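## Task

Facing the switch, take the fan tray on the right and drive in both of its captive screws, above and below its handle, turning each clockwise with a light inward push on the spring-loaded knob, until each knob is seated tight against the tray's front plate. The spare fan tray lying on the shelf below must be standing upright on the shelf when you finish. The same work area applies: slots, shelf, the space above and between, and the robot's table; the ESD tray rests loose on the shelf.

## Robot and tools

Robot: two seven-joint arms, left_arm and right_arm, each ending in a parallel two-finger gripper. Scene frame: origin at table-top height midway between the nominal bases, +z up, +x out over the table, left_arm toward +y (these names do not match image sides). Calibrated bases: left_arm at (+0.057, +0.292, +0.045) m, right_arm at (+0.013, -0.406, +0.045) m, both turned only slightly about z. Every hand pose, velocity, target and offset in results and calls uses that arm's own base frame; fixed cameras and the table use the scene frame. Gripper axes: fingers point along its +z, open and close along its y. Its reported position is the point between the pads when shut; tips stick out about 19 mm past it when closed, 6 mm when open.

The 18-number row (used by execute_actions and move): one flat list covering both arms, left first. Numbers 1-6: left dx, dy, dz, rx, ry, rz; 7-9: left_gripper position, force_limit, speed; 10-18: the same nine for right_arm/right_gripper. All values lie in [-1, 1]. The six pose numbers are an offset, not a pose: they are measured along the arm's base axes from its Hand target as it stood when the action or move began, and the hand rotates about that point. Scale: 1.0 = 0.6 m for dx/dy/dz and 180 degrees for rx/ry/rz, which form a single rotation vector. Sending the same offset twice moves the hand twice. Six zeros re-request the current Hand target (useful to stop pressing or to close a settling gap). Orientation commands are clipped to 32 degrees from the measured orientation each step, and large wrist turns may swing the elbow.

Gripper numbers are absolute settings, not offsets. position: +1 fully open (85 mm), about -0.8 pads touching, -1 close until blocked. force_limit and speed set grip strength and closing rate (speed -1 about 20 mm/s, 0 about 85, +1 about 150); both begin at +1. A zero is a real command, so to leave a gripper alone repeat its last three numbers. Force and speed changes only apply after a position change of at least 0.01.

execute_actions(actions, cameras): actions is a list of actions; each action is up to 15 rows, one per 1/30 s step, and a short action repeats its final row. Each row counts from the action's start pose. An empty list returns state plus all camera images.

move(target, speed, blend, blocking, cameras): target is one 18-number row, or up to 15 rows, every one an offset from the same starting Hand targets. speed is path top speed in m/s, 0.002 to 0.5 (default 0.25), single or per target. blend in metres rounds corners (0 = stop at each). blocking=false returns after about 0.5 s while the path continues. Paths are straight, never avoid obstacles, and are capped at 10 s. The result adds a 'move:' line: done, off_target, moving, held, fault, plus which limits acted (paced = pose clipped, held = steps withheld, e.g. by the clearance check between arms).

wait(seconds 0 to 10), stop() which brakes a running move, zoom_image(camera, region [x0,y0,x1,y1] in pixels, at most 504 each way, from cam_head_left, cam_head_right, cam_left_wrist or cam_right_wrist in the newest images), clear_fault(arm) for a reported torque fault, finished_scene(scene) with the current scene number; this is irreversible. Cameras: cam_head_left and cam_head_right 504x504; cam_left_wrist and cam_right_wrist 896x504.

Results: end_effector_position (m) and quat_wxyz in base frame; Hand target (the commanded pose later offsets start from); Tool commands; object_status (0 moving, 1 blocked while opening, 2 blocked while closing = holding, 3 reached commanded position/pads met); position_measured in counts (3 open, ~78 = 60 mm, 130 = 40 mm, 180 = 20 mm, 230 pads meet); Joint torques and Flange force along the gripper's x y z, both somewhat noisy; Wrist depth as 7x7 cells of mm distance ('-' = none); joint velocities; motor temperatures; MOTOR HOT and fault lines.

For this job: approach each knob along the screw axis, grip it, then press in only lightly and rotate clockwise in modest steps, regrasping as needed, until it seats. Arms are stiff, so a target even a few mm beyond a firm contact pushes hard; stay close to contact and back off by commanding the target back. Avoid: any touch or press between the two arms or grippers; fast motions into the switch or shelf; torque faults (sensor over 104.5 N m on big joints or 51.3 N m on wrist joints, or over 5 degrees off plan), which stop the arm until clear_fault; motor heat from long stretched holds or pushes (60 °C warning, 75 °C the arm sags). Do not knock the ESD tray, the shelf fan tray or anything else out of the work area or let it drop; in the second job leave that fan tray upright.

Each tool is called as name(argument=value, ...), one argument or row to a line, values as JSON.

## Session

execute_actions(
  actions=[],
)

Scene clock: 0.00 s.
left_arm: end_effector_position=(+0.7127, +0.3078, +0.2746) position_measured=3 object_status=3 end_effector_quat_wxyz=(+0.129, +0.882, +0.027, +0.451) | right_arm: end_effector_position=(+0.8306, +0.0227, +0.1896) position_measured=3 object_status=3 end_effector_quat_wxyz=(+0.001, +0.628, -0.426, +0.651)
Joint positions: left_arm=[-0.655 0.812 -0.129 1.172 1.222 0.912 3.368] | right_arm=[-0.582 1.2 0.457 1.211 1.64 0.774 1.633]
Joint velocities: within noise
Joint torques (N m): no reading
Motor temperatures (°C): left_arm=[34 34 33 38 43 43 36] | right_arm=[39 35 30 34 40 37 44]
Flange force (N): no reading
Wrist depth (mm): cam_left_wrist=[1364 1381 1405 679 325 225 202 / 1426 1454 1464 586 326 222 214 / 1535 1564 1546 548 317 228 228 / 1617 1658 1662 525 307 242 245 / 1567 1666 1483 507 289 260 - / 1423 1517 1280 481 291 280 371 / 1308 1370 1167 423 304 307 370] | cam_right_wrist=[1318 1448 1598 1778 1979 1852 1662 / 1287 1438 1590 1727 1889 2003 1740 / 1278 1396 1546 1679 1889 2046 1857 / 1256 1387 1514 1645 1837 2092 1956 / 1242 1364 1451 1645 1832 1997 2040 / 1212 1321 1445 1602 1763 1962 1842 / 1190 1275 1438 1567 1749 1857 1613]
Hand target: left_arm +0.7127, +0.3078, +0.2746; +0.129, +0.882, +0.027, +0.451 | right_arm +0.8306, +0.0227, +0.1896; +0.001, +0.628, -0.426, +0.651
Tool commands: left_gripper/position=+1.0 left_gripper/force_limit=+1.0 left_gripper/speed=+1.0 right_gripper/position=+1.0 right_gripper/force_limit=+1.0 right_gripper/speed=+1.0

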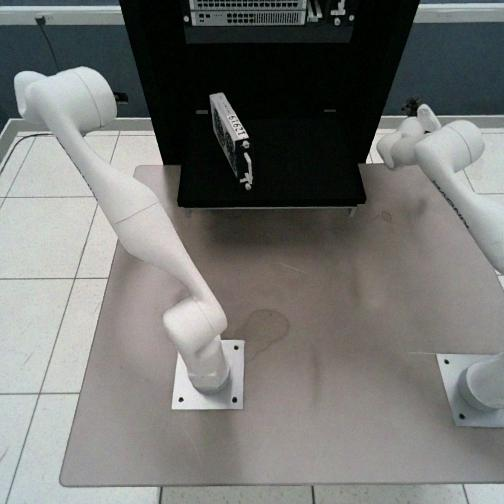

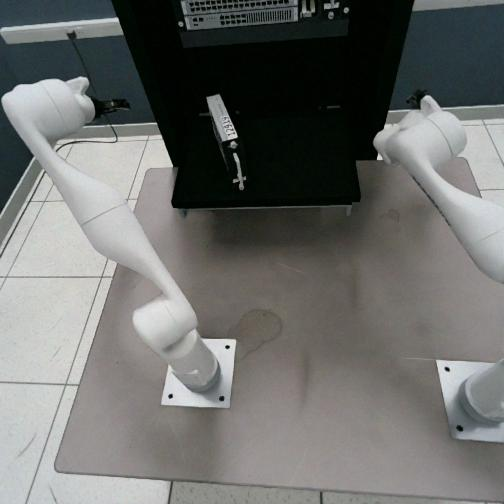

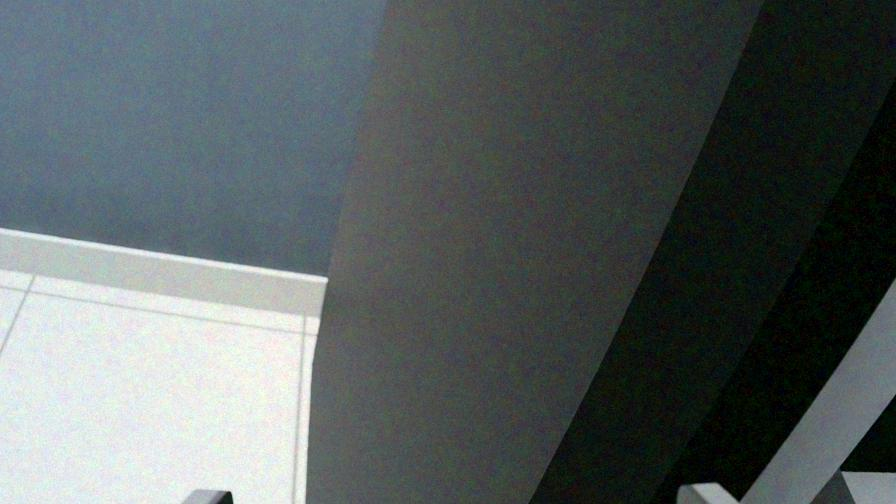

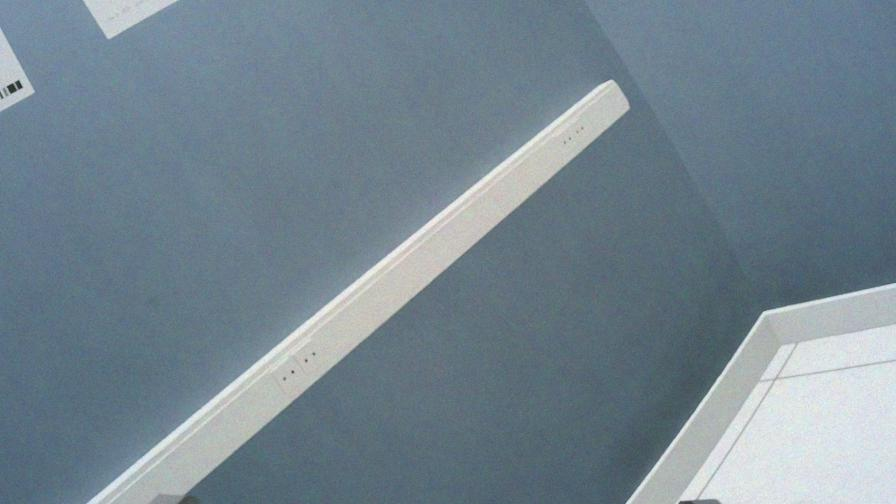

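move(
  target=[-0.44,-0.1,0.3,0,0,0,1,1,1,-0.65,0,0.3,0,0,0,1,1,1],
  speed=0.3,
  cameras=[],
)

Scene clock: 51.80 s.
left_arm: end_effector_position=(+0.4487, +0.2478, +0.4546) position_measured=3 object_status=3 end_effector_quat_wxyz=(+0.129, +0.882, +0.027, +0.451) | right_arm: end_effector_position=(+0.4406, +0.0227, +0.3696) position_measured=3 object_status=3 end_effector_quat_wxyz=(+0.001, +0.628, -0.426, +0.651)
Joint positions: left_arm=[-0.858 0.157 -0.25 1.648 1.053 1.272 3.372] | right_arm=[-1.306 0.303 0.499 2.365 1.555 1.242 1.488]
Joint torques (N m): left_arm=[-1.48 -11.31 -0.11 -8.06 2.58 0.19 -0.06] | right_arm=[2.93 -7.88 2.88 -4.98 1.61 2.5 0.28]
Flange force (N): left_arm=[4.7 3.3 -0.7] | right_arm=[1.8 1.1 -10.9]
Wrist depth (mm): cam_left_wrist=[1613 1645 1582 476 1531 508 510 / 1718 1763 1057 503 1613 538 543 / 1822 1857 1114 540 598 571 580 / 1933 2003 950 1797 614 607 620 / 1807 1927 853 1939 647 647 670 / 1653 1745 714 1822 612 523 672 / 1487 1590 812 1625 564 514 439] | cam_right_wrist=[1687 1878 2072 2271 2132 1847 1653 / 1679 1857 2059 2240 2248 2015 1754 / 1641 1822 1985 2188 2376 2125 1868 / 1629 1792 1962 2112 2385 2263 1962 / 1617 1759 1927 2092 2343 2394 2098 / 1579 1722 1862 2098 2302 2465 2160 / 1535 1679 1842 2046 2232 2302 1894]
Hand target: left_arm +0.4487, +0.2478, +0.4546; +0.129, +0.882, +0.027, +0.451 | right_arm +0.4406, +0.0227, +0.3696; +0.001, +0.628, -0.426, +0.651
Off the commanded pose: left_arm 0.000 m, 0 deg | right_arm 0.000 m, 0 deg.
move: done
No camera images: "cameras" was empty.

move(
  target=[0,0,0,0,0,0,1,1,1,0.2657,0.512,0.2507,-0.1977,0.0107,0.1987,1,1,1],
  speed=0.3,
  cameras=["all"],
)

Scene clock: 79.57 s.
left_arm: end_effector_position=(+0.4487, +0.2478, +0.4546) position_measured=3 object_status=3 end_effector_quat_wxyz=(+0.129, +0.882, +0.027, +0.451) | right_arm: end_effector_position=(+0.6001, +0.3299, +0.5200) position_measured=3 object_status=3 end_effector_quat_wxyz=(+0.000, +0.707, +0.000, +0.707)
Joint positions: left_arm=[-0.858 0.157 -0.25 1.648 1.053 1.272 3.372] | right_arm=[-1.241 0.428 0.478 1.695 1.874 0.83 2.435]
Joint torques (N m): left_arm=[-1.47 -11.35 -0.21 -8.07 2.56 0.14 -0.1] | right_arm=[2.87 -15.88 3.93 -9.97 1.88 1.83 0.25]
Flange force (N): left_arm=[4.9 3.3 -0.7] | right_arm=[-0.1 -1.7 -7.0]
Wrist depth (mm): cam_left_wrist=[1617 1649 1582 477 1517 507 509 / 1709 1749 1063 502 1609 539 541 / 1827 1878 1124 542 598 570 581 / 1916 1985 949 1797 613 607 620 / 1807 1933 858 1967 646 646 668 / 1645 1763 716 1827 613 524 673 / 1507 1579 813 1617 563 515 439] | cam_right_wrist=[414 416 418 420 957 429 1594 / 415 415 418 420 957 427 1579 / 418 420 422 420 949 583 406 / 420 422 421 420 946 582 407 / 419 422 423 423 947 456 407 / 420 423 424 422 938 424 1602 / 420 424 424 423 934 423 1605]
Hand target: left_arm +0.4487, +0.2478, +0.4546; +0.129, +0.882, +0.027, +0.451 | right_arm +0.6001, +0.3299, +0.5200; +0.000, +0.707, +0.000, +0.707
Off the commanded pose: left_arm 0.000 m, 0 deg | right_arm 0.000 m, 0 deg.
move: done

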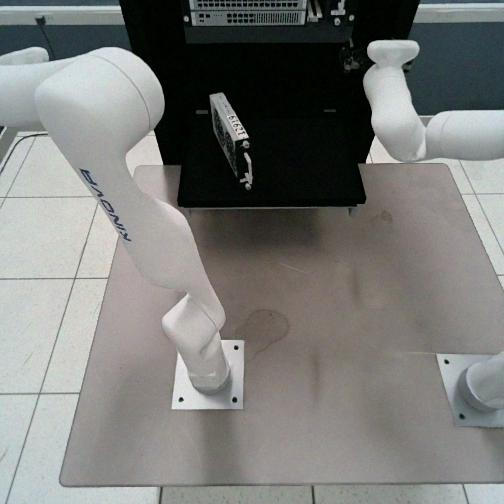

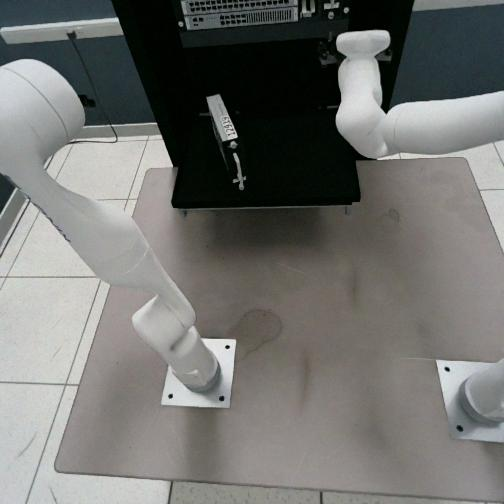

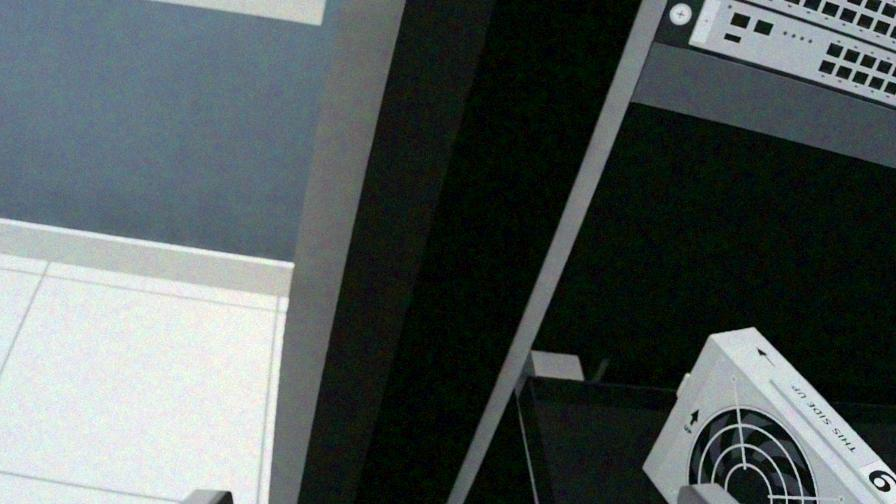

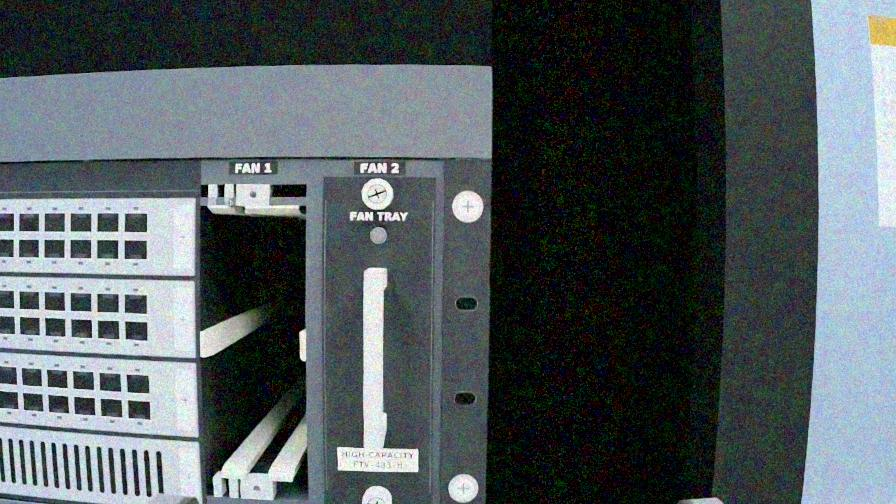

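move(
  target=[0.2253,-0.523,0.3173,-0.709,0.421,0.1995,1,1,1,0,0,0,0,0,0,1,1,1],
  speed=0.25,
  cameras=["all"],
)

Scene clock: 132.33 s.
left_arm: end_effector_position=(+0.5839, -0.0659, +0.6450) position_measured=3 object_status=3 end_effector_quat_wxyz=(+0.631, +0.315, +0.637, -0.312) | right_arm: end_effector_position=(+0.6001, +0.3299, +0.5200) position_measured=3 object_status=3 end_effector_quat_wxyz=(+0.000, +0.707, +0.000, +0.707)
Joint positions: left_arm=[-0.471 0.294 -0.022 1.403 1.588 1.411 6.156] | right_arm=[-1.241 0.428 0.478 1.695 1.874 0.83 2.435]
Joint torques (N m): left_arm=[-1.44 -13.77 0.75 -8.07 3.17 0.35 -0.09] | right_arm=[2.83 -15.88 4.03 -9.89 1.9 1.85 0.19]
Flange force (N): left_arm=[-5.0 0.1 2.6] | right_arm=[0.2 -2.1 -6.8]
Wrist depth (mm): cam_left_wrist=[2146 2385 670 568 492 403 354 / 413 2376 671 553 507 402 347 / 2167 2376 672 668 509 403 354 / 2153 2385 675 668 485 403 355 / 2125 2385 675 670 477 400 346 / 2132 2394 675 670 478 401 353 / 2132 2351 673 666 466 401 346] | cam_right_wrist=[414 415 417 419 964 431 1594 / 415 416 418 420 955 429 1582 / 418 420 421 420 950 584 406 / 419 421 422 422 947 581 407 / 421 421 424 424 944 456 408 / 419 422 425 424 936 424 1594 / 421 424 424 423 934 424 1582]
Hand target: left_arm +0.5839, -0.0660, +0.6450; +0.631, +0.315, +0.637, -0.312 | right_arm +0.6001, +0.3299, +0.5200; +0.000, +0.707, +0.000, +0.707
Off the commanded pose: left_arm 0.000 m, 0 deg | right_arm 0.000 m, 0 deg.
move: done

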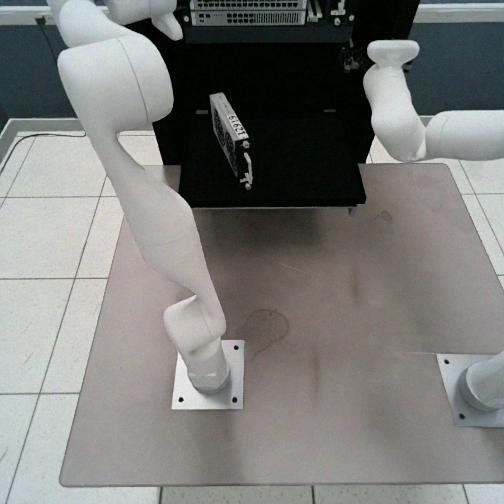

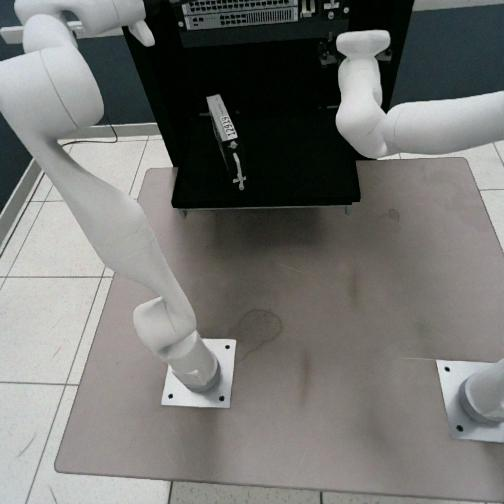

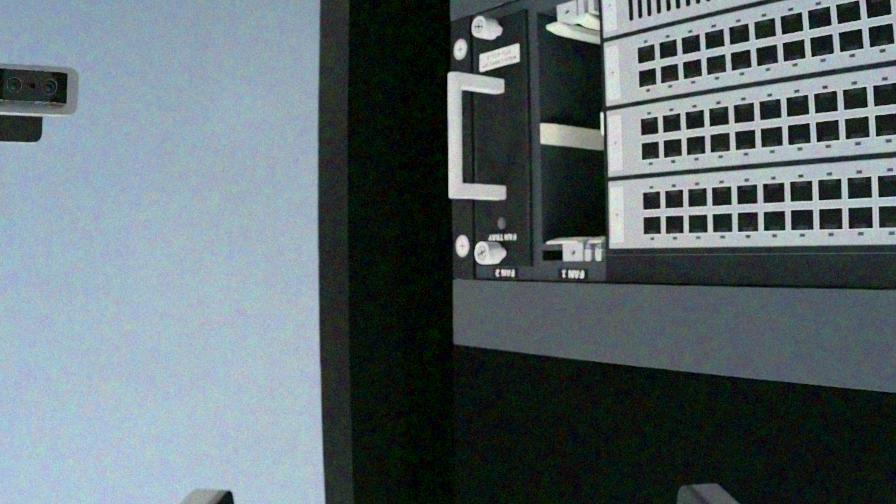

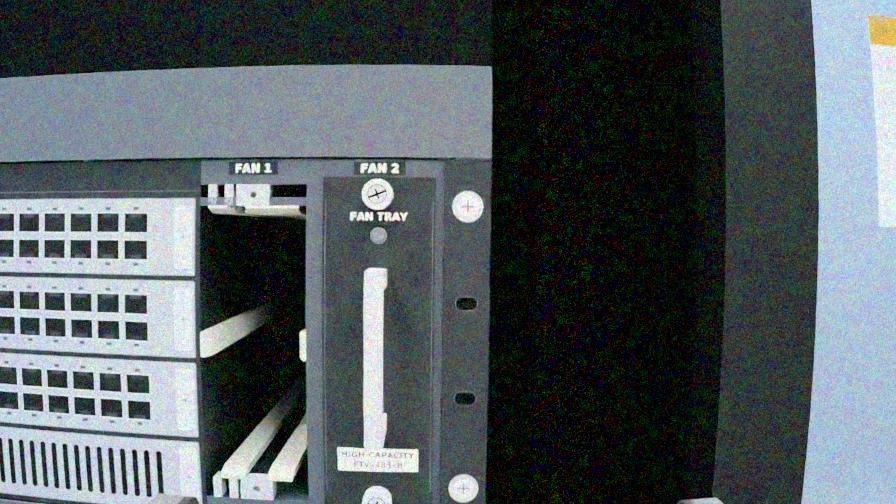

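zoom_image(
  camera="cam_left_wrist",
  region=[438, 212, 538, 292],
)

zoom_image(
  camera="cam_left_wrist",
  region=[437, 0, 537, 80],
)

Scaled by 5.040 from the camera's 896x504 image, which has a finer 1280x720 frame.

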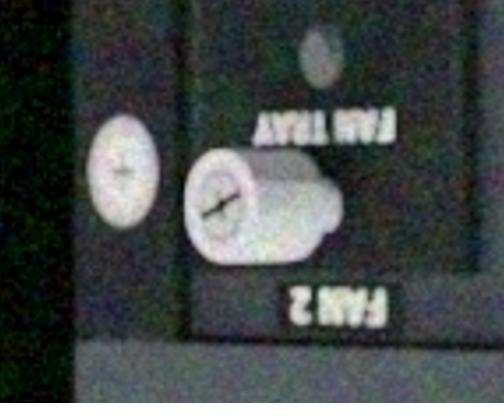

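Scaled by 5.040 from the camera's 896x504 image, which has a finer 1280x720 frame.

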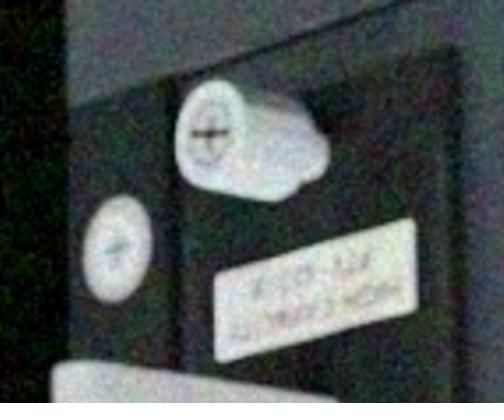

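move(
  target=[0,0,0,0,0,0,1,1,1,0.2248,0.0535,0.1317,0,0,0,-0.18,-0.9,-0.5],
  speed=0.2,
  cameras=["cam_right_wrist","cam_head_left"],
)

Scene clock: 145.47 s.
left_arm: end_effector_position=(+0.5839, -0.0660, +0.6450) position_measured=3 object_status=3 end_effector_quat_wxyz=(+0.631, +0.315, +0.637, -0.312) | right_arm: end_effector_position=(+0.7349, +0.3620, +0.5990) position_measured=151 object_status=0 end_effector_quat_wxyz=(+0.000, +0.707, +0.000, +0.707)
Joint positions: left_arm=[-0.471 0.294 -0.022 1.403 1.588 1.411 6.156] | right_arm=[-0.966 0.646 0.451 1.059 1.431 0.579 2.991]
Joint torques (N m): left_arm=[-1.41 -13.86 0.73 -8.09 3.16 0.36 -0.04] | right_arm=[2.74 -22.17 4.75 -11.29 1.83 0.46 0.24]
Flange force (N): left_arm=[-4.8 0.3 2.6] | right_arm=[-2.4 -0.8 -6.6]
Wrist depth (mm): cam_left_wrist=[2160 2360 672 571 494 403 354 / 2153 2376 670 555 507 403 348 / 2118 2402 674 668 509 404 355 / 330 356 423 668 484 403 354 / 335 2394 672 670 479 401 345 / 2046 2360 674 667 478 401 352 / 2105 2368 677 667 466 402 346] | cam_right_wrist=[279 281 282 283 284 627 416 / 280 281 283 283 284 625 414 / 280 282 283 284 284 620 414 / 281 282 283 285 285 619 413 / 282 283 285 285 286 616 413 / 285 286 287 288 286 578 411 / 285 286 288 286 287 575 410]
Hand target: left_arm +0.5839, -0.0660, +0.6450; +0.631, +0.315, +0.637, -0.312 | right_arm +0.7349, +0.3620, +0.5990; +0.000, +0.707, +0.000, +0.707
Off the commanded pose: left_arm 0.000 m, 0 deg | right_arm 0.000 m, 0 deg.
move: done
Images, in order (width x height): cam_head_left 504x504, cam_right_wrist 896x504.

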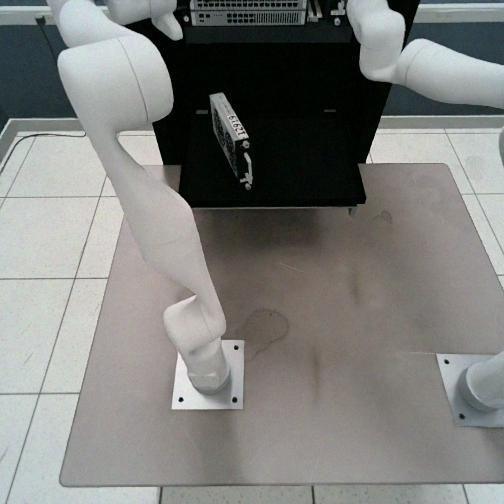

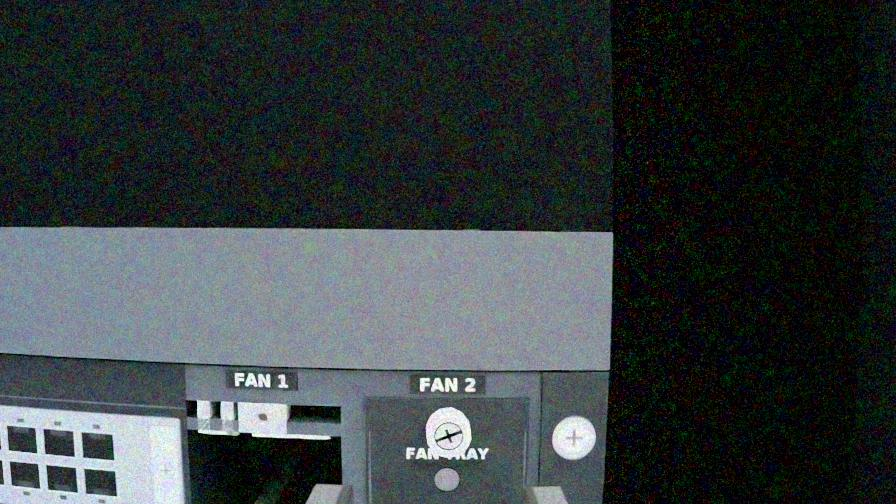

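move(
  target=[0,0,0,0,0,0,1,1,1,0,-0.0025,0,-0.5,0,0,-0.18,-0.9,-0.5],
  speed=0.4,
  cameras=["cam_right_wrist","cam_left_wrist"],
)

Scene clock: 162.60 s.
left_arm: end_effector_position=(+0.5839, -0.0660, +0.6450) position_measured=3 object_status=3 end_effector_quat_wxyz=(+0.631, +0.315, +0.637, -0.312) | right_arm: end_effector_position=(+0.7349, +0.3605, +0.5992) position_measured=151 object_status=3 end_effector_quat_wxyz=(+0.500, +0.500, +0.500, +0.500)
Joint positions: left_arm=[-0.471 0.294 -0.022 1.403 1.588 1.411 6.156] | right_arm=[-0.951 0.639 0.421 1.062 1.45 0.589 4.56]
Joint torques (N m): left_arm=[-1.45 -13.73 0.75 -8.09 3.16 0.38 -0.05] | right_arm=[2.88 -22.25 4.64 -11.37 1.82 0.44 0.23]
Flange force (N): left_arm=[-4.8 -0.1 2.7] | right_arm=[1.0 -2.6 -6.8]
Wrist depth (mm): cam_left_wrist=[2132 2394 671 572 493 403 354 / 2146 2376 673 552 507 402 347 / 2040 400 657 669 508 403 355 / 295 386 656 668 485 403 354 / 295 387 658 668 477 401 345 / 2153 2255 658 667 477 401 352 / 2118 2368 676 668 465 402 346] | cam_right_wrist=[284 284 284 283 280 281 280 / 285 285 285 284 282 282 281 / 303 433 523 285 283 282 282 / 303 472 576 286 284 283 284 / 286 287 287 287 284 284 284 / 286 285 286 285 285 285 285 / 287 287 286 286 286 286 286]
Hand target: left_arm +0.5839, -0.0660, +0.6450; +0.631, +0.315, +0.637, -0.312 | right_arm +0.7349, +0.3605, +0.5991; +0.500, +0.500, +0.500, +0.500
Off the commanded pose: left_arm 0.000 m, 0 deg | right_arm 0.000 m, 0 deg.
move: done
Images, in order (width x height): cam_left_wrist 896x504, cam_right_wrist 896x504.

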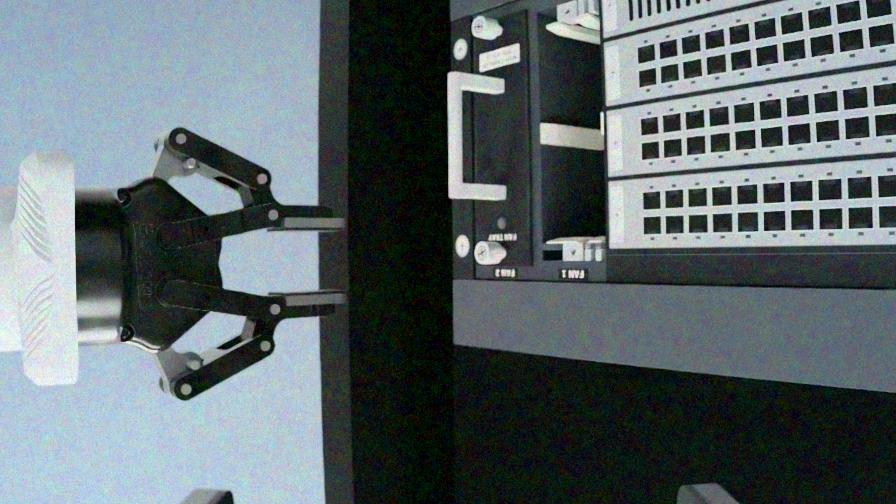

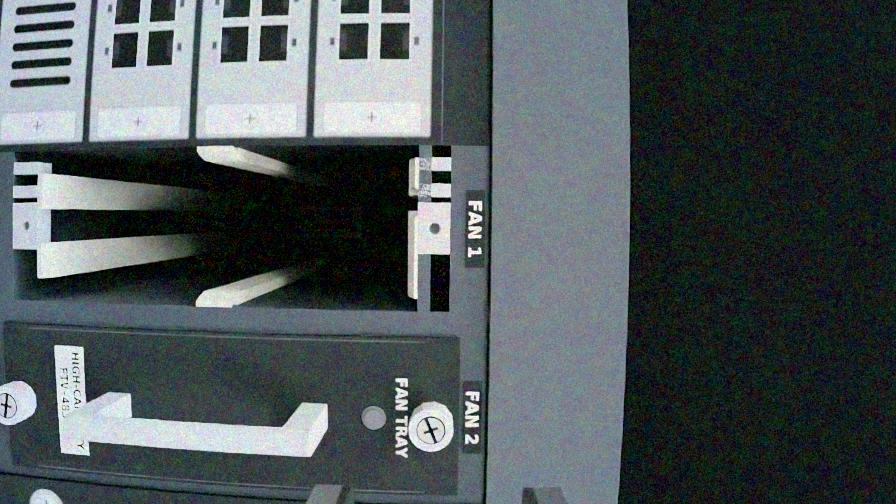

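move(
  target=[0,0,0,0,0,0,1,1,1,0.1708,-0.0003,-0.0042,0,0,0,-0.18,-0.9,-0.5],
  speed=0.12,
  cameras=["cam_right_wrist","cam_left_wrist"],
)

zoom_image(
  camera="cam_left_wrist",
  region=[438, 212, 538, 292],
)

Scene clock: 171.00 s.
left_arm: end_effector_position=(+0.5839, -0.0660, +0.6450) position_measured=3 object_status=3 end_effector_quat_wxyz=(+0.631, +0.315, +0.637, -0.312) | right_arm: end_effector_position=(+0.8374, +0.3603, +0.5965) position_measured=151 object_status=3 end_effector_quat_wxyz=(+0.500, +0.500, +0.500, +0.500)
Joint positions: left_arm=[-0.471 0.294 -0.022 1.403 1.588 1.411 6.156] | right_arm=[-0.704 0.894 0.262 0.545 1.141 0.584 4.979]
Joint torques (N m): left_arm=[-1.46 -13.78 0.74 -8.09 3.19 0.37 -0.11] | right_arm=[2.82 -27.15 3.74 -11.51 1.75 -0.81 0.13]
Flange force (N): left_arm=[-5.0 0.1 2.7] | right_arm=no reading
Wrist depth (mm): cam_left_wrist=[2125 2376 672 571 492 403 354 / 2160 2376 673 553 506 403 347 / 2112 2310 448 536 508 403 354 / 340 364 412 539 485 404 354 / 341 373 440 509 478 402 346 / 2181 2294 673 666 479 400 353 / 2139 2351 674 666 465 401 346] | cam_right_wrist=[181 181 181 181 179 178 178 / 200 195 192 182 179 179 179 / 314 453 477 182 180 179 179 / 315 429 474 183 180 180 180 / 212 215 217 184 181 180 180 / 182 182 181 182 181 181 181 / 183 182 182 182 182 182 182]
Hand target: left_arm +0.5839, -0.0660, +0.6450; +0.631, +0.315, +0.637, -0.312 | right_arm +0.8374, +0.3603, +0.5965; +0.500, +0.500, +0.500, +0.500
Off the commanded pose: left_arm 0.000 m, 0 deg | right_arm 0.000 m, 0 deg.
move: done
Images, in order (width x height): cam_left_wrist 896x504, cam_right_wrist 896x504.

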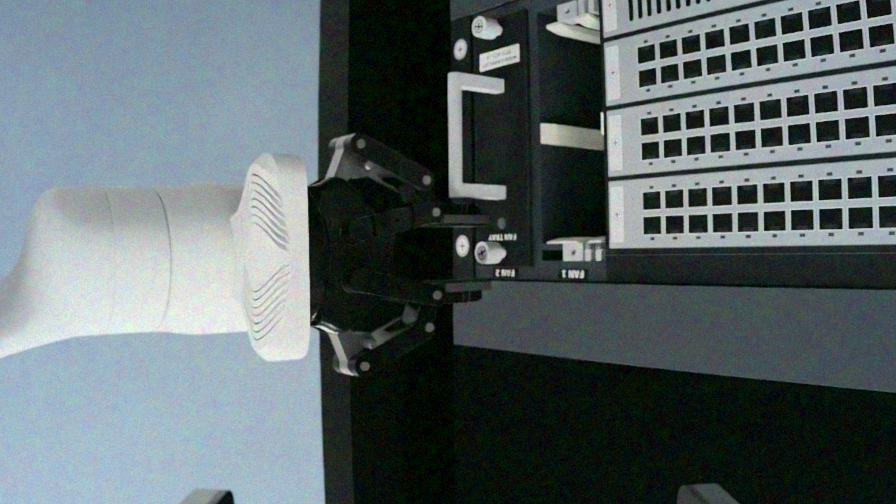

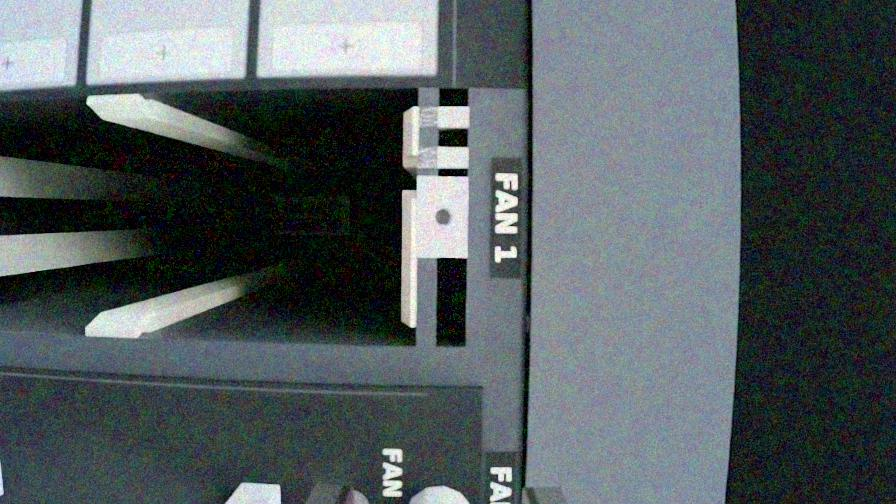

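Scaled by 5.040 from the camera's 896x504 image, which has a finer 1280x720 frame.

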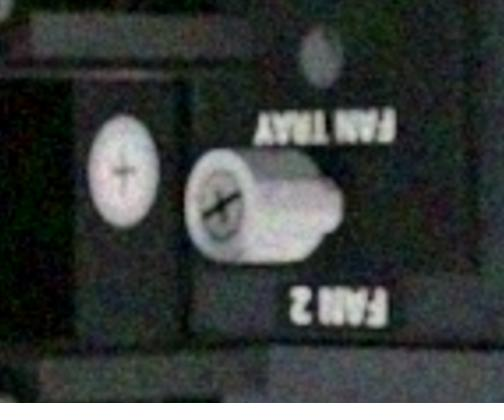

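move(
  target=[0,0,0,0,0,0,1,1,1,0.0118,0,0,0,0,0,-0.365,-0.9,-0.5],
  speed=0.05,
  cameras=["cam_left_wrist"],
)

zoom_image(
  camera="cam_left_wrist",
  region=[438, 212, 538, 292],
)

Scene clock: 229.03 s.
left_arm: end_effector_position=(+0.5839, -0.0660, +0.6450) position_measured=3 object_status=3 end_effector_quat_wxyz=(+0.631, +0.315, +0.637, -0.312) | right_arm: end_effector_position=(+0.8445, +0.3603, +0.5965) position_measured=175 object_status=3 end_effector_quat_wxyz=(+0.500, +0.500, +0.500, +0.500)
Joint positions: left_arm=[-0.471 0.294 -0.022 1.403 1.588 1.411 6.156] | right_arm=[-0.686 0.921 0.238 0.486 1.115 0.596 5.027]
Joint torques (N m): left_arm=[-1.47 -13.73 0.65 -8.07 3.14 0.34 -0.03] | right_arm=[2.78 -27.56 3.51 -11.47 1.75 -0.98 0.16]
Flange force (N): left_arm=[-4.8 0.0 2.7] | right_arm=no reading
Wrist depth (mm): cam_left_wrist=[2153 2385 669 571 493 402 353 / 2146 2385 671 554 508 404 347 / 2153 2310 449 535 510 403 354 / 344 368 376 503 484 403 355 / 340 379 365 514 477 401 346 / 2167 2394 677 665 478 401 352 / 2132 2376 677 666 465 402 346] | cam_right_wrist=[174 174 174 174 171 171 171 / 177 198 195 175 172 172 171 / 314 461 467 175 172 172 172 / 310 426 435 176 173 173 173 / 211 213 215 176 174 173 173 / 175 175 175 176 174 174 174 / 175 175 175 175 175 174 174]
Hand target: left_arm +0.5839, -0.0660, +0.6450; +0.631, +0.315, +0.637, -0.312 | right_arm +0.8445, +0.3603, +0.5965; +0.500, +0.500, +0.500, +0.500
Off the commanded pose: left_arm 0.000 m, 0 deg | right_arm 0.000 m, 0 deg.
move: done
Images, in order (width x height): cam_left_wrist 896x504.

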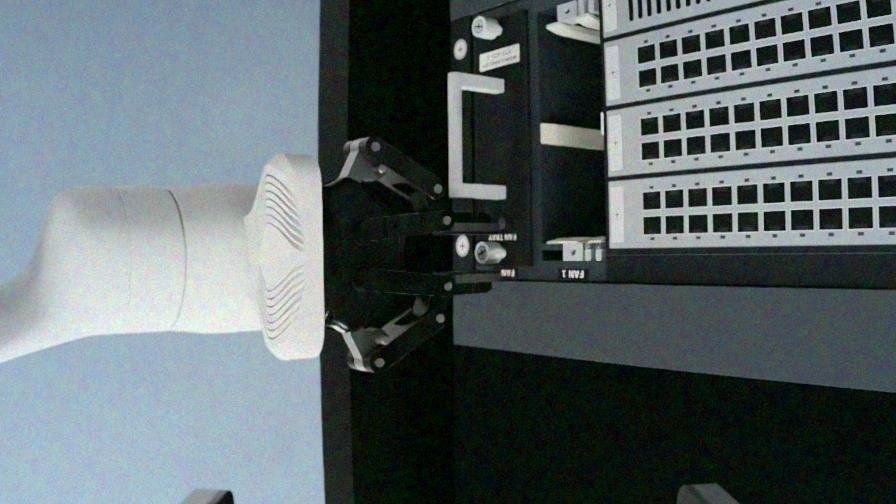

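Scaled by 5.040 from the camera's 896x504 image, which has a finer 1280x720 frame.

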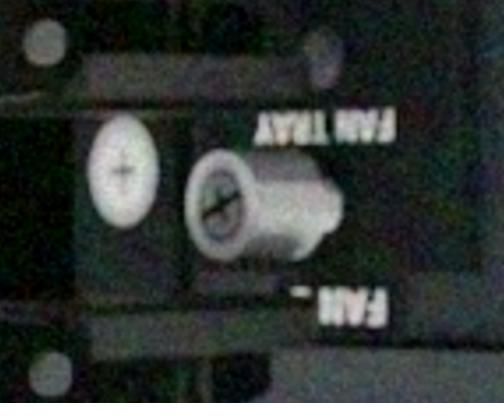

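move(
  target=[0,0,0,0,0,0,1,1,1,0,0,0.0003,0,0,0,-1,-0.9,-1],
  speed=0.05,
  cameras=["cam_left_wrist"],
)

zoom_image(
  camera="cam_left_wrist",
  region=[438, 212, 538, 292],
)

Scene clock: 244.47 s.
left_arm: end_effector_position=(+0.5839, -0.0660, +0.6450) position_measured=3 object_status=3 end_effector_quat_wxyz=(+0.631, +0.315, +0.637, -0.312) | right_arm: end_effector_position=(+0.8445, +0.3603, +0.5967) position_measured=199 object_status=0 end_effector_quat_wxyz=(+0.500, +0.500, +0.500, +0.500)
Joint positions: left_arm=[-0.471 0.294 -0.022 1.403 1.588 1.411 6.156] | right_arm=[-0.685 0.921 0.237 0.485 1.115 0.597 5.028]
Joint torques (N m): left_arm=[-1.48 -13.66 0.67 -8.12 3.14 0.37 -0.04] | right_arm=[3.62 -27.07 3.79 -11.3 1.74 -0.97 0.2]
Flange force (N): left_arm=[-4.7 -0.4 2.7] | right_arm=no reading
Wrist depth (mm): cam_left_wrist=[2146 2368 672 571 493 403 354 / 2139 2368 672 553 508 403 347 / 2125 2286 450 536 510 403 355 / 343 369 375 491 485 403 355 / 340 378 365 535 478 402 346 / 2139 2351 676 669 478 401 352 / 2132 2343 675 668 465 402 346] | cam_right_wrist=[174 174 174 174 171 171 171 / 177 197 195 174 172 172 172 / 314 464 468 175 172 172 172 / 316 427 435 176 173 173 173 / 211 213 215 176 173 173 173 / 175 175 175 176 174 174 174 / 175 175 175 175 174 174 174]
Hand target: left_arm +0.5839, -0.0660, +0.6450; +0.631, +0.315, +0.637, -0.312 | right_arm +0.8445, +0.3603, +0.5967; +0.500, +0.500, +0.500, +0.500
Off the commanded pose: left_arm 0.000 m, 0 deg | right_arm 0.000 m, 0 deg.
move: done
Images, in order (width x height): cam_left_wrist 896x504.

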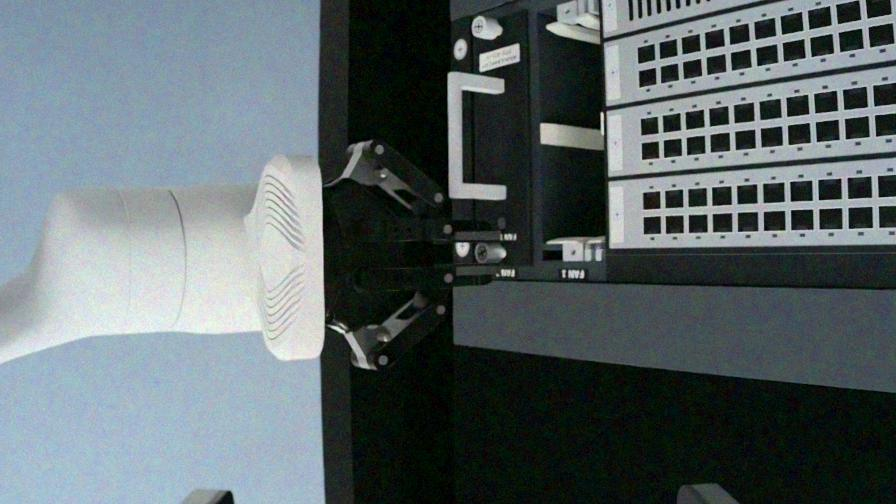

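Scaled by 5.040 from the camera's 896x504 image, which has a finer 1280x720 frame.

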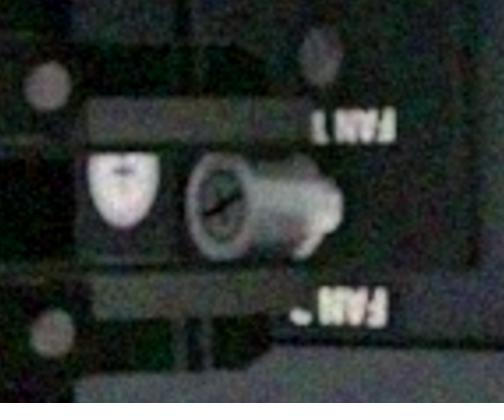

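move(
  target=[0,0,0,0,0,0,1,1,1,0.003,0,0,0.5,0,0,-1,-0.9,-1],
  speed=0.35,
  cameras=[],
)

move(
  target=[0,0,0,0,0,0,1,1,1,0.0008,0,0,0.5,0,0,-1,-0.9,-1],
  speed=0.35,
  cameras=["cam_left_wrist"],
)

zoom_image(
  camera="cam_left_wrist",
  region=[438, 212, 538, 292],
)

Scene clock: 256.77 s.
left_arm: end_effector_position=(+0.5839, -0.0660, +0.6450) position_measured=3 object_status=3 end_effector_quat_wxyz=(+0.631, +0.315, +0.637, -0.312) | right_arm: end_effector_position=(+0.8463, +0.3603, +0.5967) position_measured=199 object_status=2 end_effector_quat_wxyz=(+0.000, +0.707, +0.000, +0.707)
Joint positions: left_arm=[-0.471 0.294 -0.022 1.403 1.588 1.411 6.156] | right_arm=[-0.707 0.935 0.357 0.474 0.987 0.571 3.488]
Joint torques (N m): left_arm=[-1.45 -13.76 0.68 -8.13 3.13 0.34 -0.07] | right_arm=[6.01 -27.92 5.17 -10.9 1.99 -0.43 0.2]
Flange force (N): left_arm=[-4.7 -0.1 2.6] | right_arm=no reading
Wrist depth (mm): cam_left_wrist=[2160 2368 671 569 493 402 355 / 2139 2385 671 553 508 403 348 / 2146 2310 656 670 509 403 354 / 344 369 403 447 486 403 354 / 342 386 417 668 478 401 345 / 2167 2255 656 666 479 400 352 / 2118 2360 677 666 466 401 346] | cam_right_wrist=[169 170 171 171 172 172 388 / 169 170 171 172 172 172 387 / 170 170 171 172 172 173 385 / 170 171 171 172 173 173 385 / 171 171 172 172 173 173 385 / 171 171 172 173 173 174 385 / 174 174 175 175 175 174 384]
Hand target: left_arm +0.5839, -0.0660, +0.6450; +0.631, +0.315, +0.637, -0.312 | right_arm +0.8463, +0.3603, +0.5967; +0.000, +0.707, +0.000, +0.707
Off the commanded pose: left_arm 0.000 m, 0 deg | right_arm 0.000 m, 0 deg.
move: done
No camera images: "cameras" was empty.

Scene clock: 259.50 s.
left_arm: end_effector_position=(+0.5839, -0.0660, +0.6450) position_measured=3 object_status=3 end_effector_quat_wxyz=(+0.631, +0.315, +0.637, -0.312) | right_arm: end_effector_position=(+0.8468, +0.3604, +0.5966) position_measured=199 object_status=2 end_effector_quat_wxyz=(+0.500, -0.500, +0.500, -0.500)
Joint positions: left_arm=[-0.471 0.294 -0.022 1.403 1.588 1.411 6.156] | right_arm=[-0.737 0.951 0.515 0.471 0.812 0.542 1.96]
Joint torques (N m): left_arm=[-1.51 -13.75 0.74 -8.06 3.17 0.32 -0.11] | right_arm=[9.71 -26.81 6.5 -9.41 2.08 -0.14 0.29]
Flange force (N): left_arm=[-5.1 0.1 2.7] | right_arm=no reading
Wrist depth (mm): cam_left_wrist=[2139 2385 670 572 494 402 354 / 2146 2376 671 552 508 403 347 / 2167 2294 464 536 509 403 354 / 343 369 407 492 484 404 354 / 342 379 448 536 478 401 346 / 2153 2360 676 668 478 401 353 / 2146 2335 677 666 466 401 346] | cam_right_wrist=[510 547 546 594 540 493 490 / 760 753 844 838 827 820 721 / 1131 1151 1153 1155 1161 1157 1155 / 1092 1149 1159 1159 1165 1171 1159 / 173 173 173 173 174 174 174 / 172 173 173 173 173 174 174 / 172 173 173 173 173 174 174]
Hand target: left_arm +0.5839, -0.0660, +0.6450; +0.631, +0.315, +0.637, -0.312 | right_arm +0.8468, +0.3603, +0.5967; +0.500, -0.500, +0.500, -0.500
Off the commanded pose: left_arm 0.000 m, 0 deg | right_arm 0.000 m, 0 deg.
move: done
Images, in order (width x height): cam_left_wrist 896x504.

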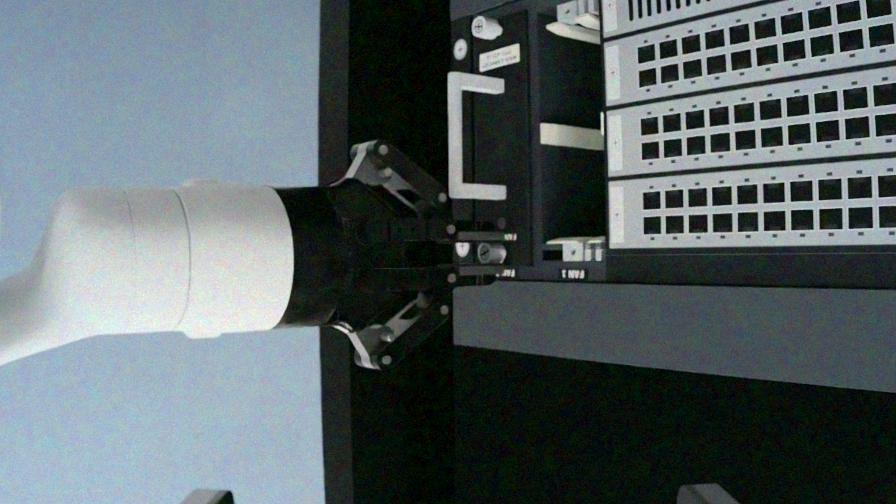

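Scaled by 5.040 from the camera's 896x504 image, which has a finer 1280x720 frame.

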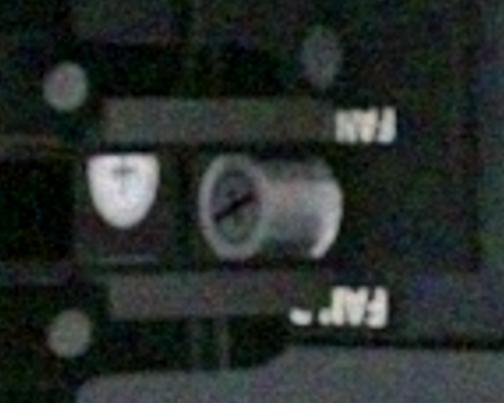

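move(
  target=[0,0,0,0,0,0,1,1,1,0.0004,0,0,0.5,0,0,-1,-0.9,-1],
  speed=0.4,
  cameras=[],
)

move(
  target=[0,0,0,0,0,0,1,1,1,0.0003,0,0,0.5,0,0,-1,-0.9,-1],
  speed=0.4,
  cameras=["cam_left_wrist"],
)

zoom_image(
  camera="cam_left_wrist",
  region=[438, 212, 538, 292],
)

Scene clock: 272.17 s.
left_arm: end_effector_position=(+0.5839, -0.0660, +0.6450) position_measured=3 object_status=3 end_effector_quat_wxyz=(+0.631, +0.315, +0.637, -0.312) | right_arm: end_effector_position=(+0.8471, +0.3604, +0.5966) position_measured=199 object_status=2 end_effector_quat_wxyz=(+0.707, +0.000, +0.707, +0.000)
Joint positions: left_arm=[-0.471 0.294 -0.022 1.403 1.588 1.411 6.156] | right_arm=[-0.771 0.973 0.71 0.471 0.575 0.509 0.462]
Joint torques (N m): left_arm=[-1.5 -13.8 0.65 -8.07 3.12 0.37 -0.04] | right_arm=[8.39 -27.09 6.63 -6.93 1.7 0.82 0.25]
Flange force (N): left_arm=[-4.8 0.1 2.9] | right_arm=no reading
Wrist depth (mm): cam_left_wrist=[2139 2343 670 570 494 404 354 / 2132 2351 657 553 507 403 347 / 2146 398 418 672 510 403 354 / 344 368 408 489 484 403 355 / 343 378 647 668 478 400 346 / 2139 2360 675 669 476 401 352 / 2153 2360 676 667 467 402 345] | cam_right_wrist=[382 173 172 - 172 276 198 / 382 173 173 - 172 276 198 / 383 173 173 - 172 265 197 / 384 173 173 - 172 275 206 / 385 173 173 - 172 274 206 / 385 173 173 173 172 242 196 / 386 173 173 172 174 185 180]
Hand target: left_arm +0.5839, -0.0660, +0.6450; +0.631, +0.315, +0.637, -0.312 | right_arm +0.8470, +0.3603, +0.5967; +0.707, +0.000, +0.707, +0.000
Off the commanded pose: left_arm 0.000 m, 0 deg | right_arm 0.000 m, 0 deg.
move: done
No camera images: "cameras" was empty.

Scene clock: 274.60 s.
left_arm: end_effector_position=(+0.5839, -0.0660, +0.6450) position_measured=3 object_status=3 end_effector_quat_wxyz=(+0.631, +0.315, +0.637, -0.312) | right_arm: end_effector_position=(+0.8472, +0.3603, +0.5967) position_measured=199 object_status=2 end_effector_quat_wxyz=(+0.500, +0.500, +0.500, +0.500)
Joint positions: left_arm=[-0.471 0.294 -0.022 1.403 1.588 1.411 6.156] | right_arm=[-0.804 1.007 0.945 0.476 0.264 0.477 -0.998]
Joint torques (N m): left_arm=[-1.51 -13.76 0.71 -8.04 3.11 0.4 -0.07] | right_arm=[8.8 -30.91 8.33 -8.51 2.21 -1.77 0.18]
Flange force (N): left_arm=[-5.0 0.1 2.9] | right_arm=no reading
Wrist depth (mm): cam_left_wrist=[2139 2411 672 570 494 402 354 / 2160 2402 672 554 509 403 348 / 2132 2302 451 536 510 403 355 / 345 369 380 492 484 404 356 / 345 379 369 536 478 400 345 / 2181 2368 675 667 478 401 352 / 2132 2376 674 668 466 403 346] | cam_right_wrist=[171 171 171 171 169 168 168 / 176 201 199 172 169 169 169 / 315 464 464 172 170 169 169 / 311 422 429 173 170 170 170 / 210 212 213 174 171 171 170 / 172 173 174 174 171 171 171 / 172 172 172 172 172 172 172]
Hand target: left_arm +0.5839, -0.0660, +0.6450; +0.631, +0.315, +0.637, -0.312 | right_arm +0.8472, +0.3603, +0.5967; +0.500, +0.500, +0.500, +0.500
Off the commanded pose: left_arm 0.000 m, 0 deg | right_arm 0.000 m, 0 deg.
move: done
Images, in order (width x height): cam_left_wrist 896x504.

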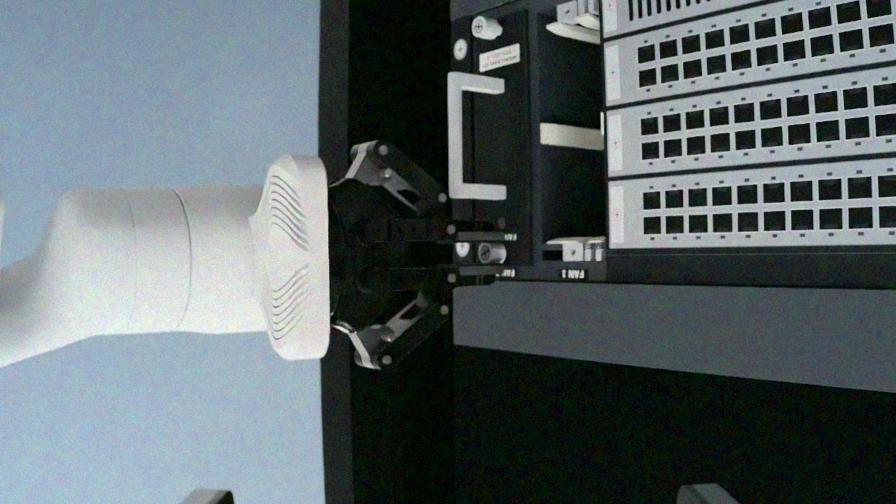

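Scaled by 5.040 from the camera's 896x504 image, which has a finer 1280x720 frame.

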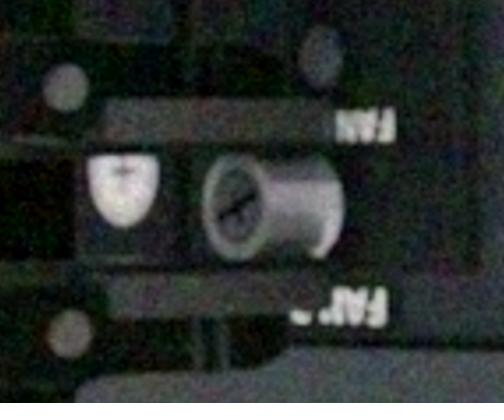

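move(
  target=[
    [0,0,0,0,0,0,1,1,1,0.0003,0,0,0.5,0,0,-1,-0.9,-1],
    [0,0,0,0,0,0,1,1,1,0.0006,0,0,0.99,0,0,-1,-0.9,-1],
  ],
  speed=0.4,
  blend=0.001,
  cameras=["cam_left_wrist"],
)

zoom_image(
  camera="cam_left_wrist",
  region=[438, 212, 538, 292],
)

Scene clock: 285.03 s.
left_arm: end_effector_position=(+0.5839, -0.0660, +0.6450) position_measured=3 object_status=3 end_effector_quat_wxyz=(+0.631, +0.315, +0.637, -0.312) | right_arm: end_effector_position=(+0.8475, +0.3604, +0.5967) position_measured=199 object_status=2 end_effector_quat_wxyz=(+0.492, -0.507, +0.492, -0.508)
Joint positions: left_arm=[-0.471 0.294 -0.022 1.403 1.588 1.411 6.156] | right_arm=[-0.836 1.105 1.46 0.475 -0.484 0.484 -3.818]
Joint torques (N m): left_arm=[-1.5 -13.81 0.69 -8.05 3.13 0.33 -0.07] | right_arm=[11.42 -36.29 11.26 -0.48 2.97 -2.4 0.22]
Flange force (N): left_arm=[-5.0 0.2 2.8] | right_arm=no reading
Wrist depth (mm): cam_left_wrist=[2146 2394 672 569 493 403 353 / 2139 2351 671 551 508 403 348 / 2139 2310 466 536 509 403 354 / 345 368 407 493 484 404 355 / 349 382 446 537 478 401 345 / 2167 2360 676 670 479 401 353 / 2132 2385 675 668 466 402 345] | cam_right_wrist=[541 562 554 584 530 508 467 / 838 801 862 827 794 695 726 / 1137 1145 1151 1159 1159 1137 1126 / 1028 1147 1151 1155 1163 1153 1157 / 172 172 172 173 173 173 173 / 171 172 172 172 173 173 173 / 171 172 172 172 173 173 173]
Hand target: left_arm +0.5839, -0.0660, +0.6450; +0.631, +0.315, +0.637, -0.312 | right_arm +0.8475, +0.3603, +0.5967; +0.492, -0.507, +0.492, -0.508
Off the commanded pose: left_arm 0.000 m, 0 deg | right_arm 0.000 m, 0 deg.
move: done
Images, in order (width x height): cam_left_wrist 896x504.

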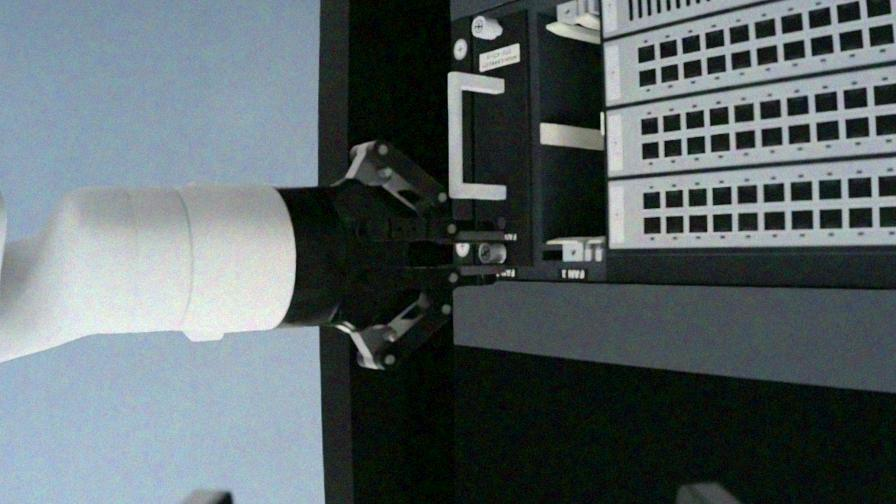

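Scaled by 5.040 from the camera's 896x504 image, which has a finer 1280x720 frame.

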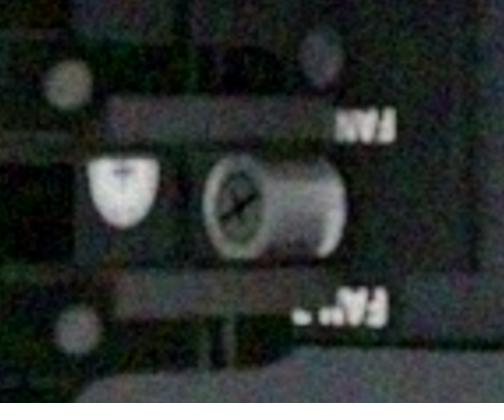

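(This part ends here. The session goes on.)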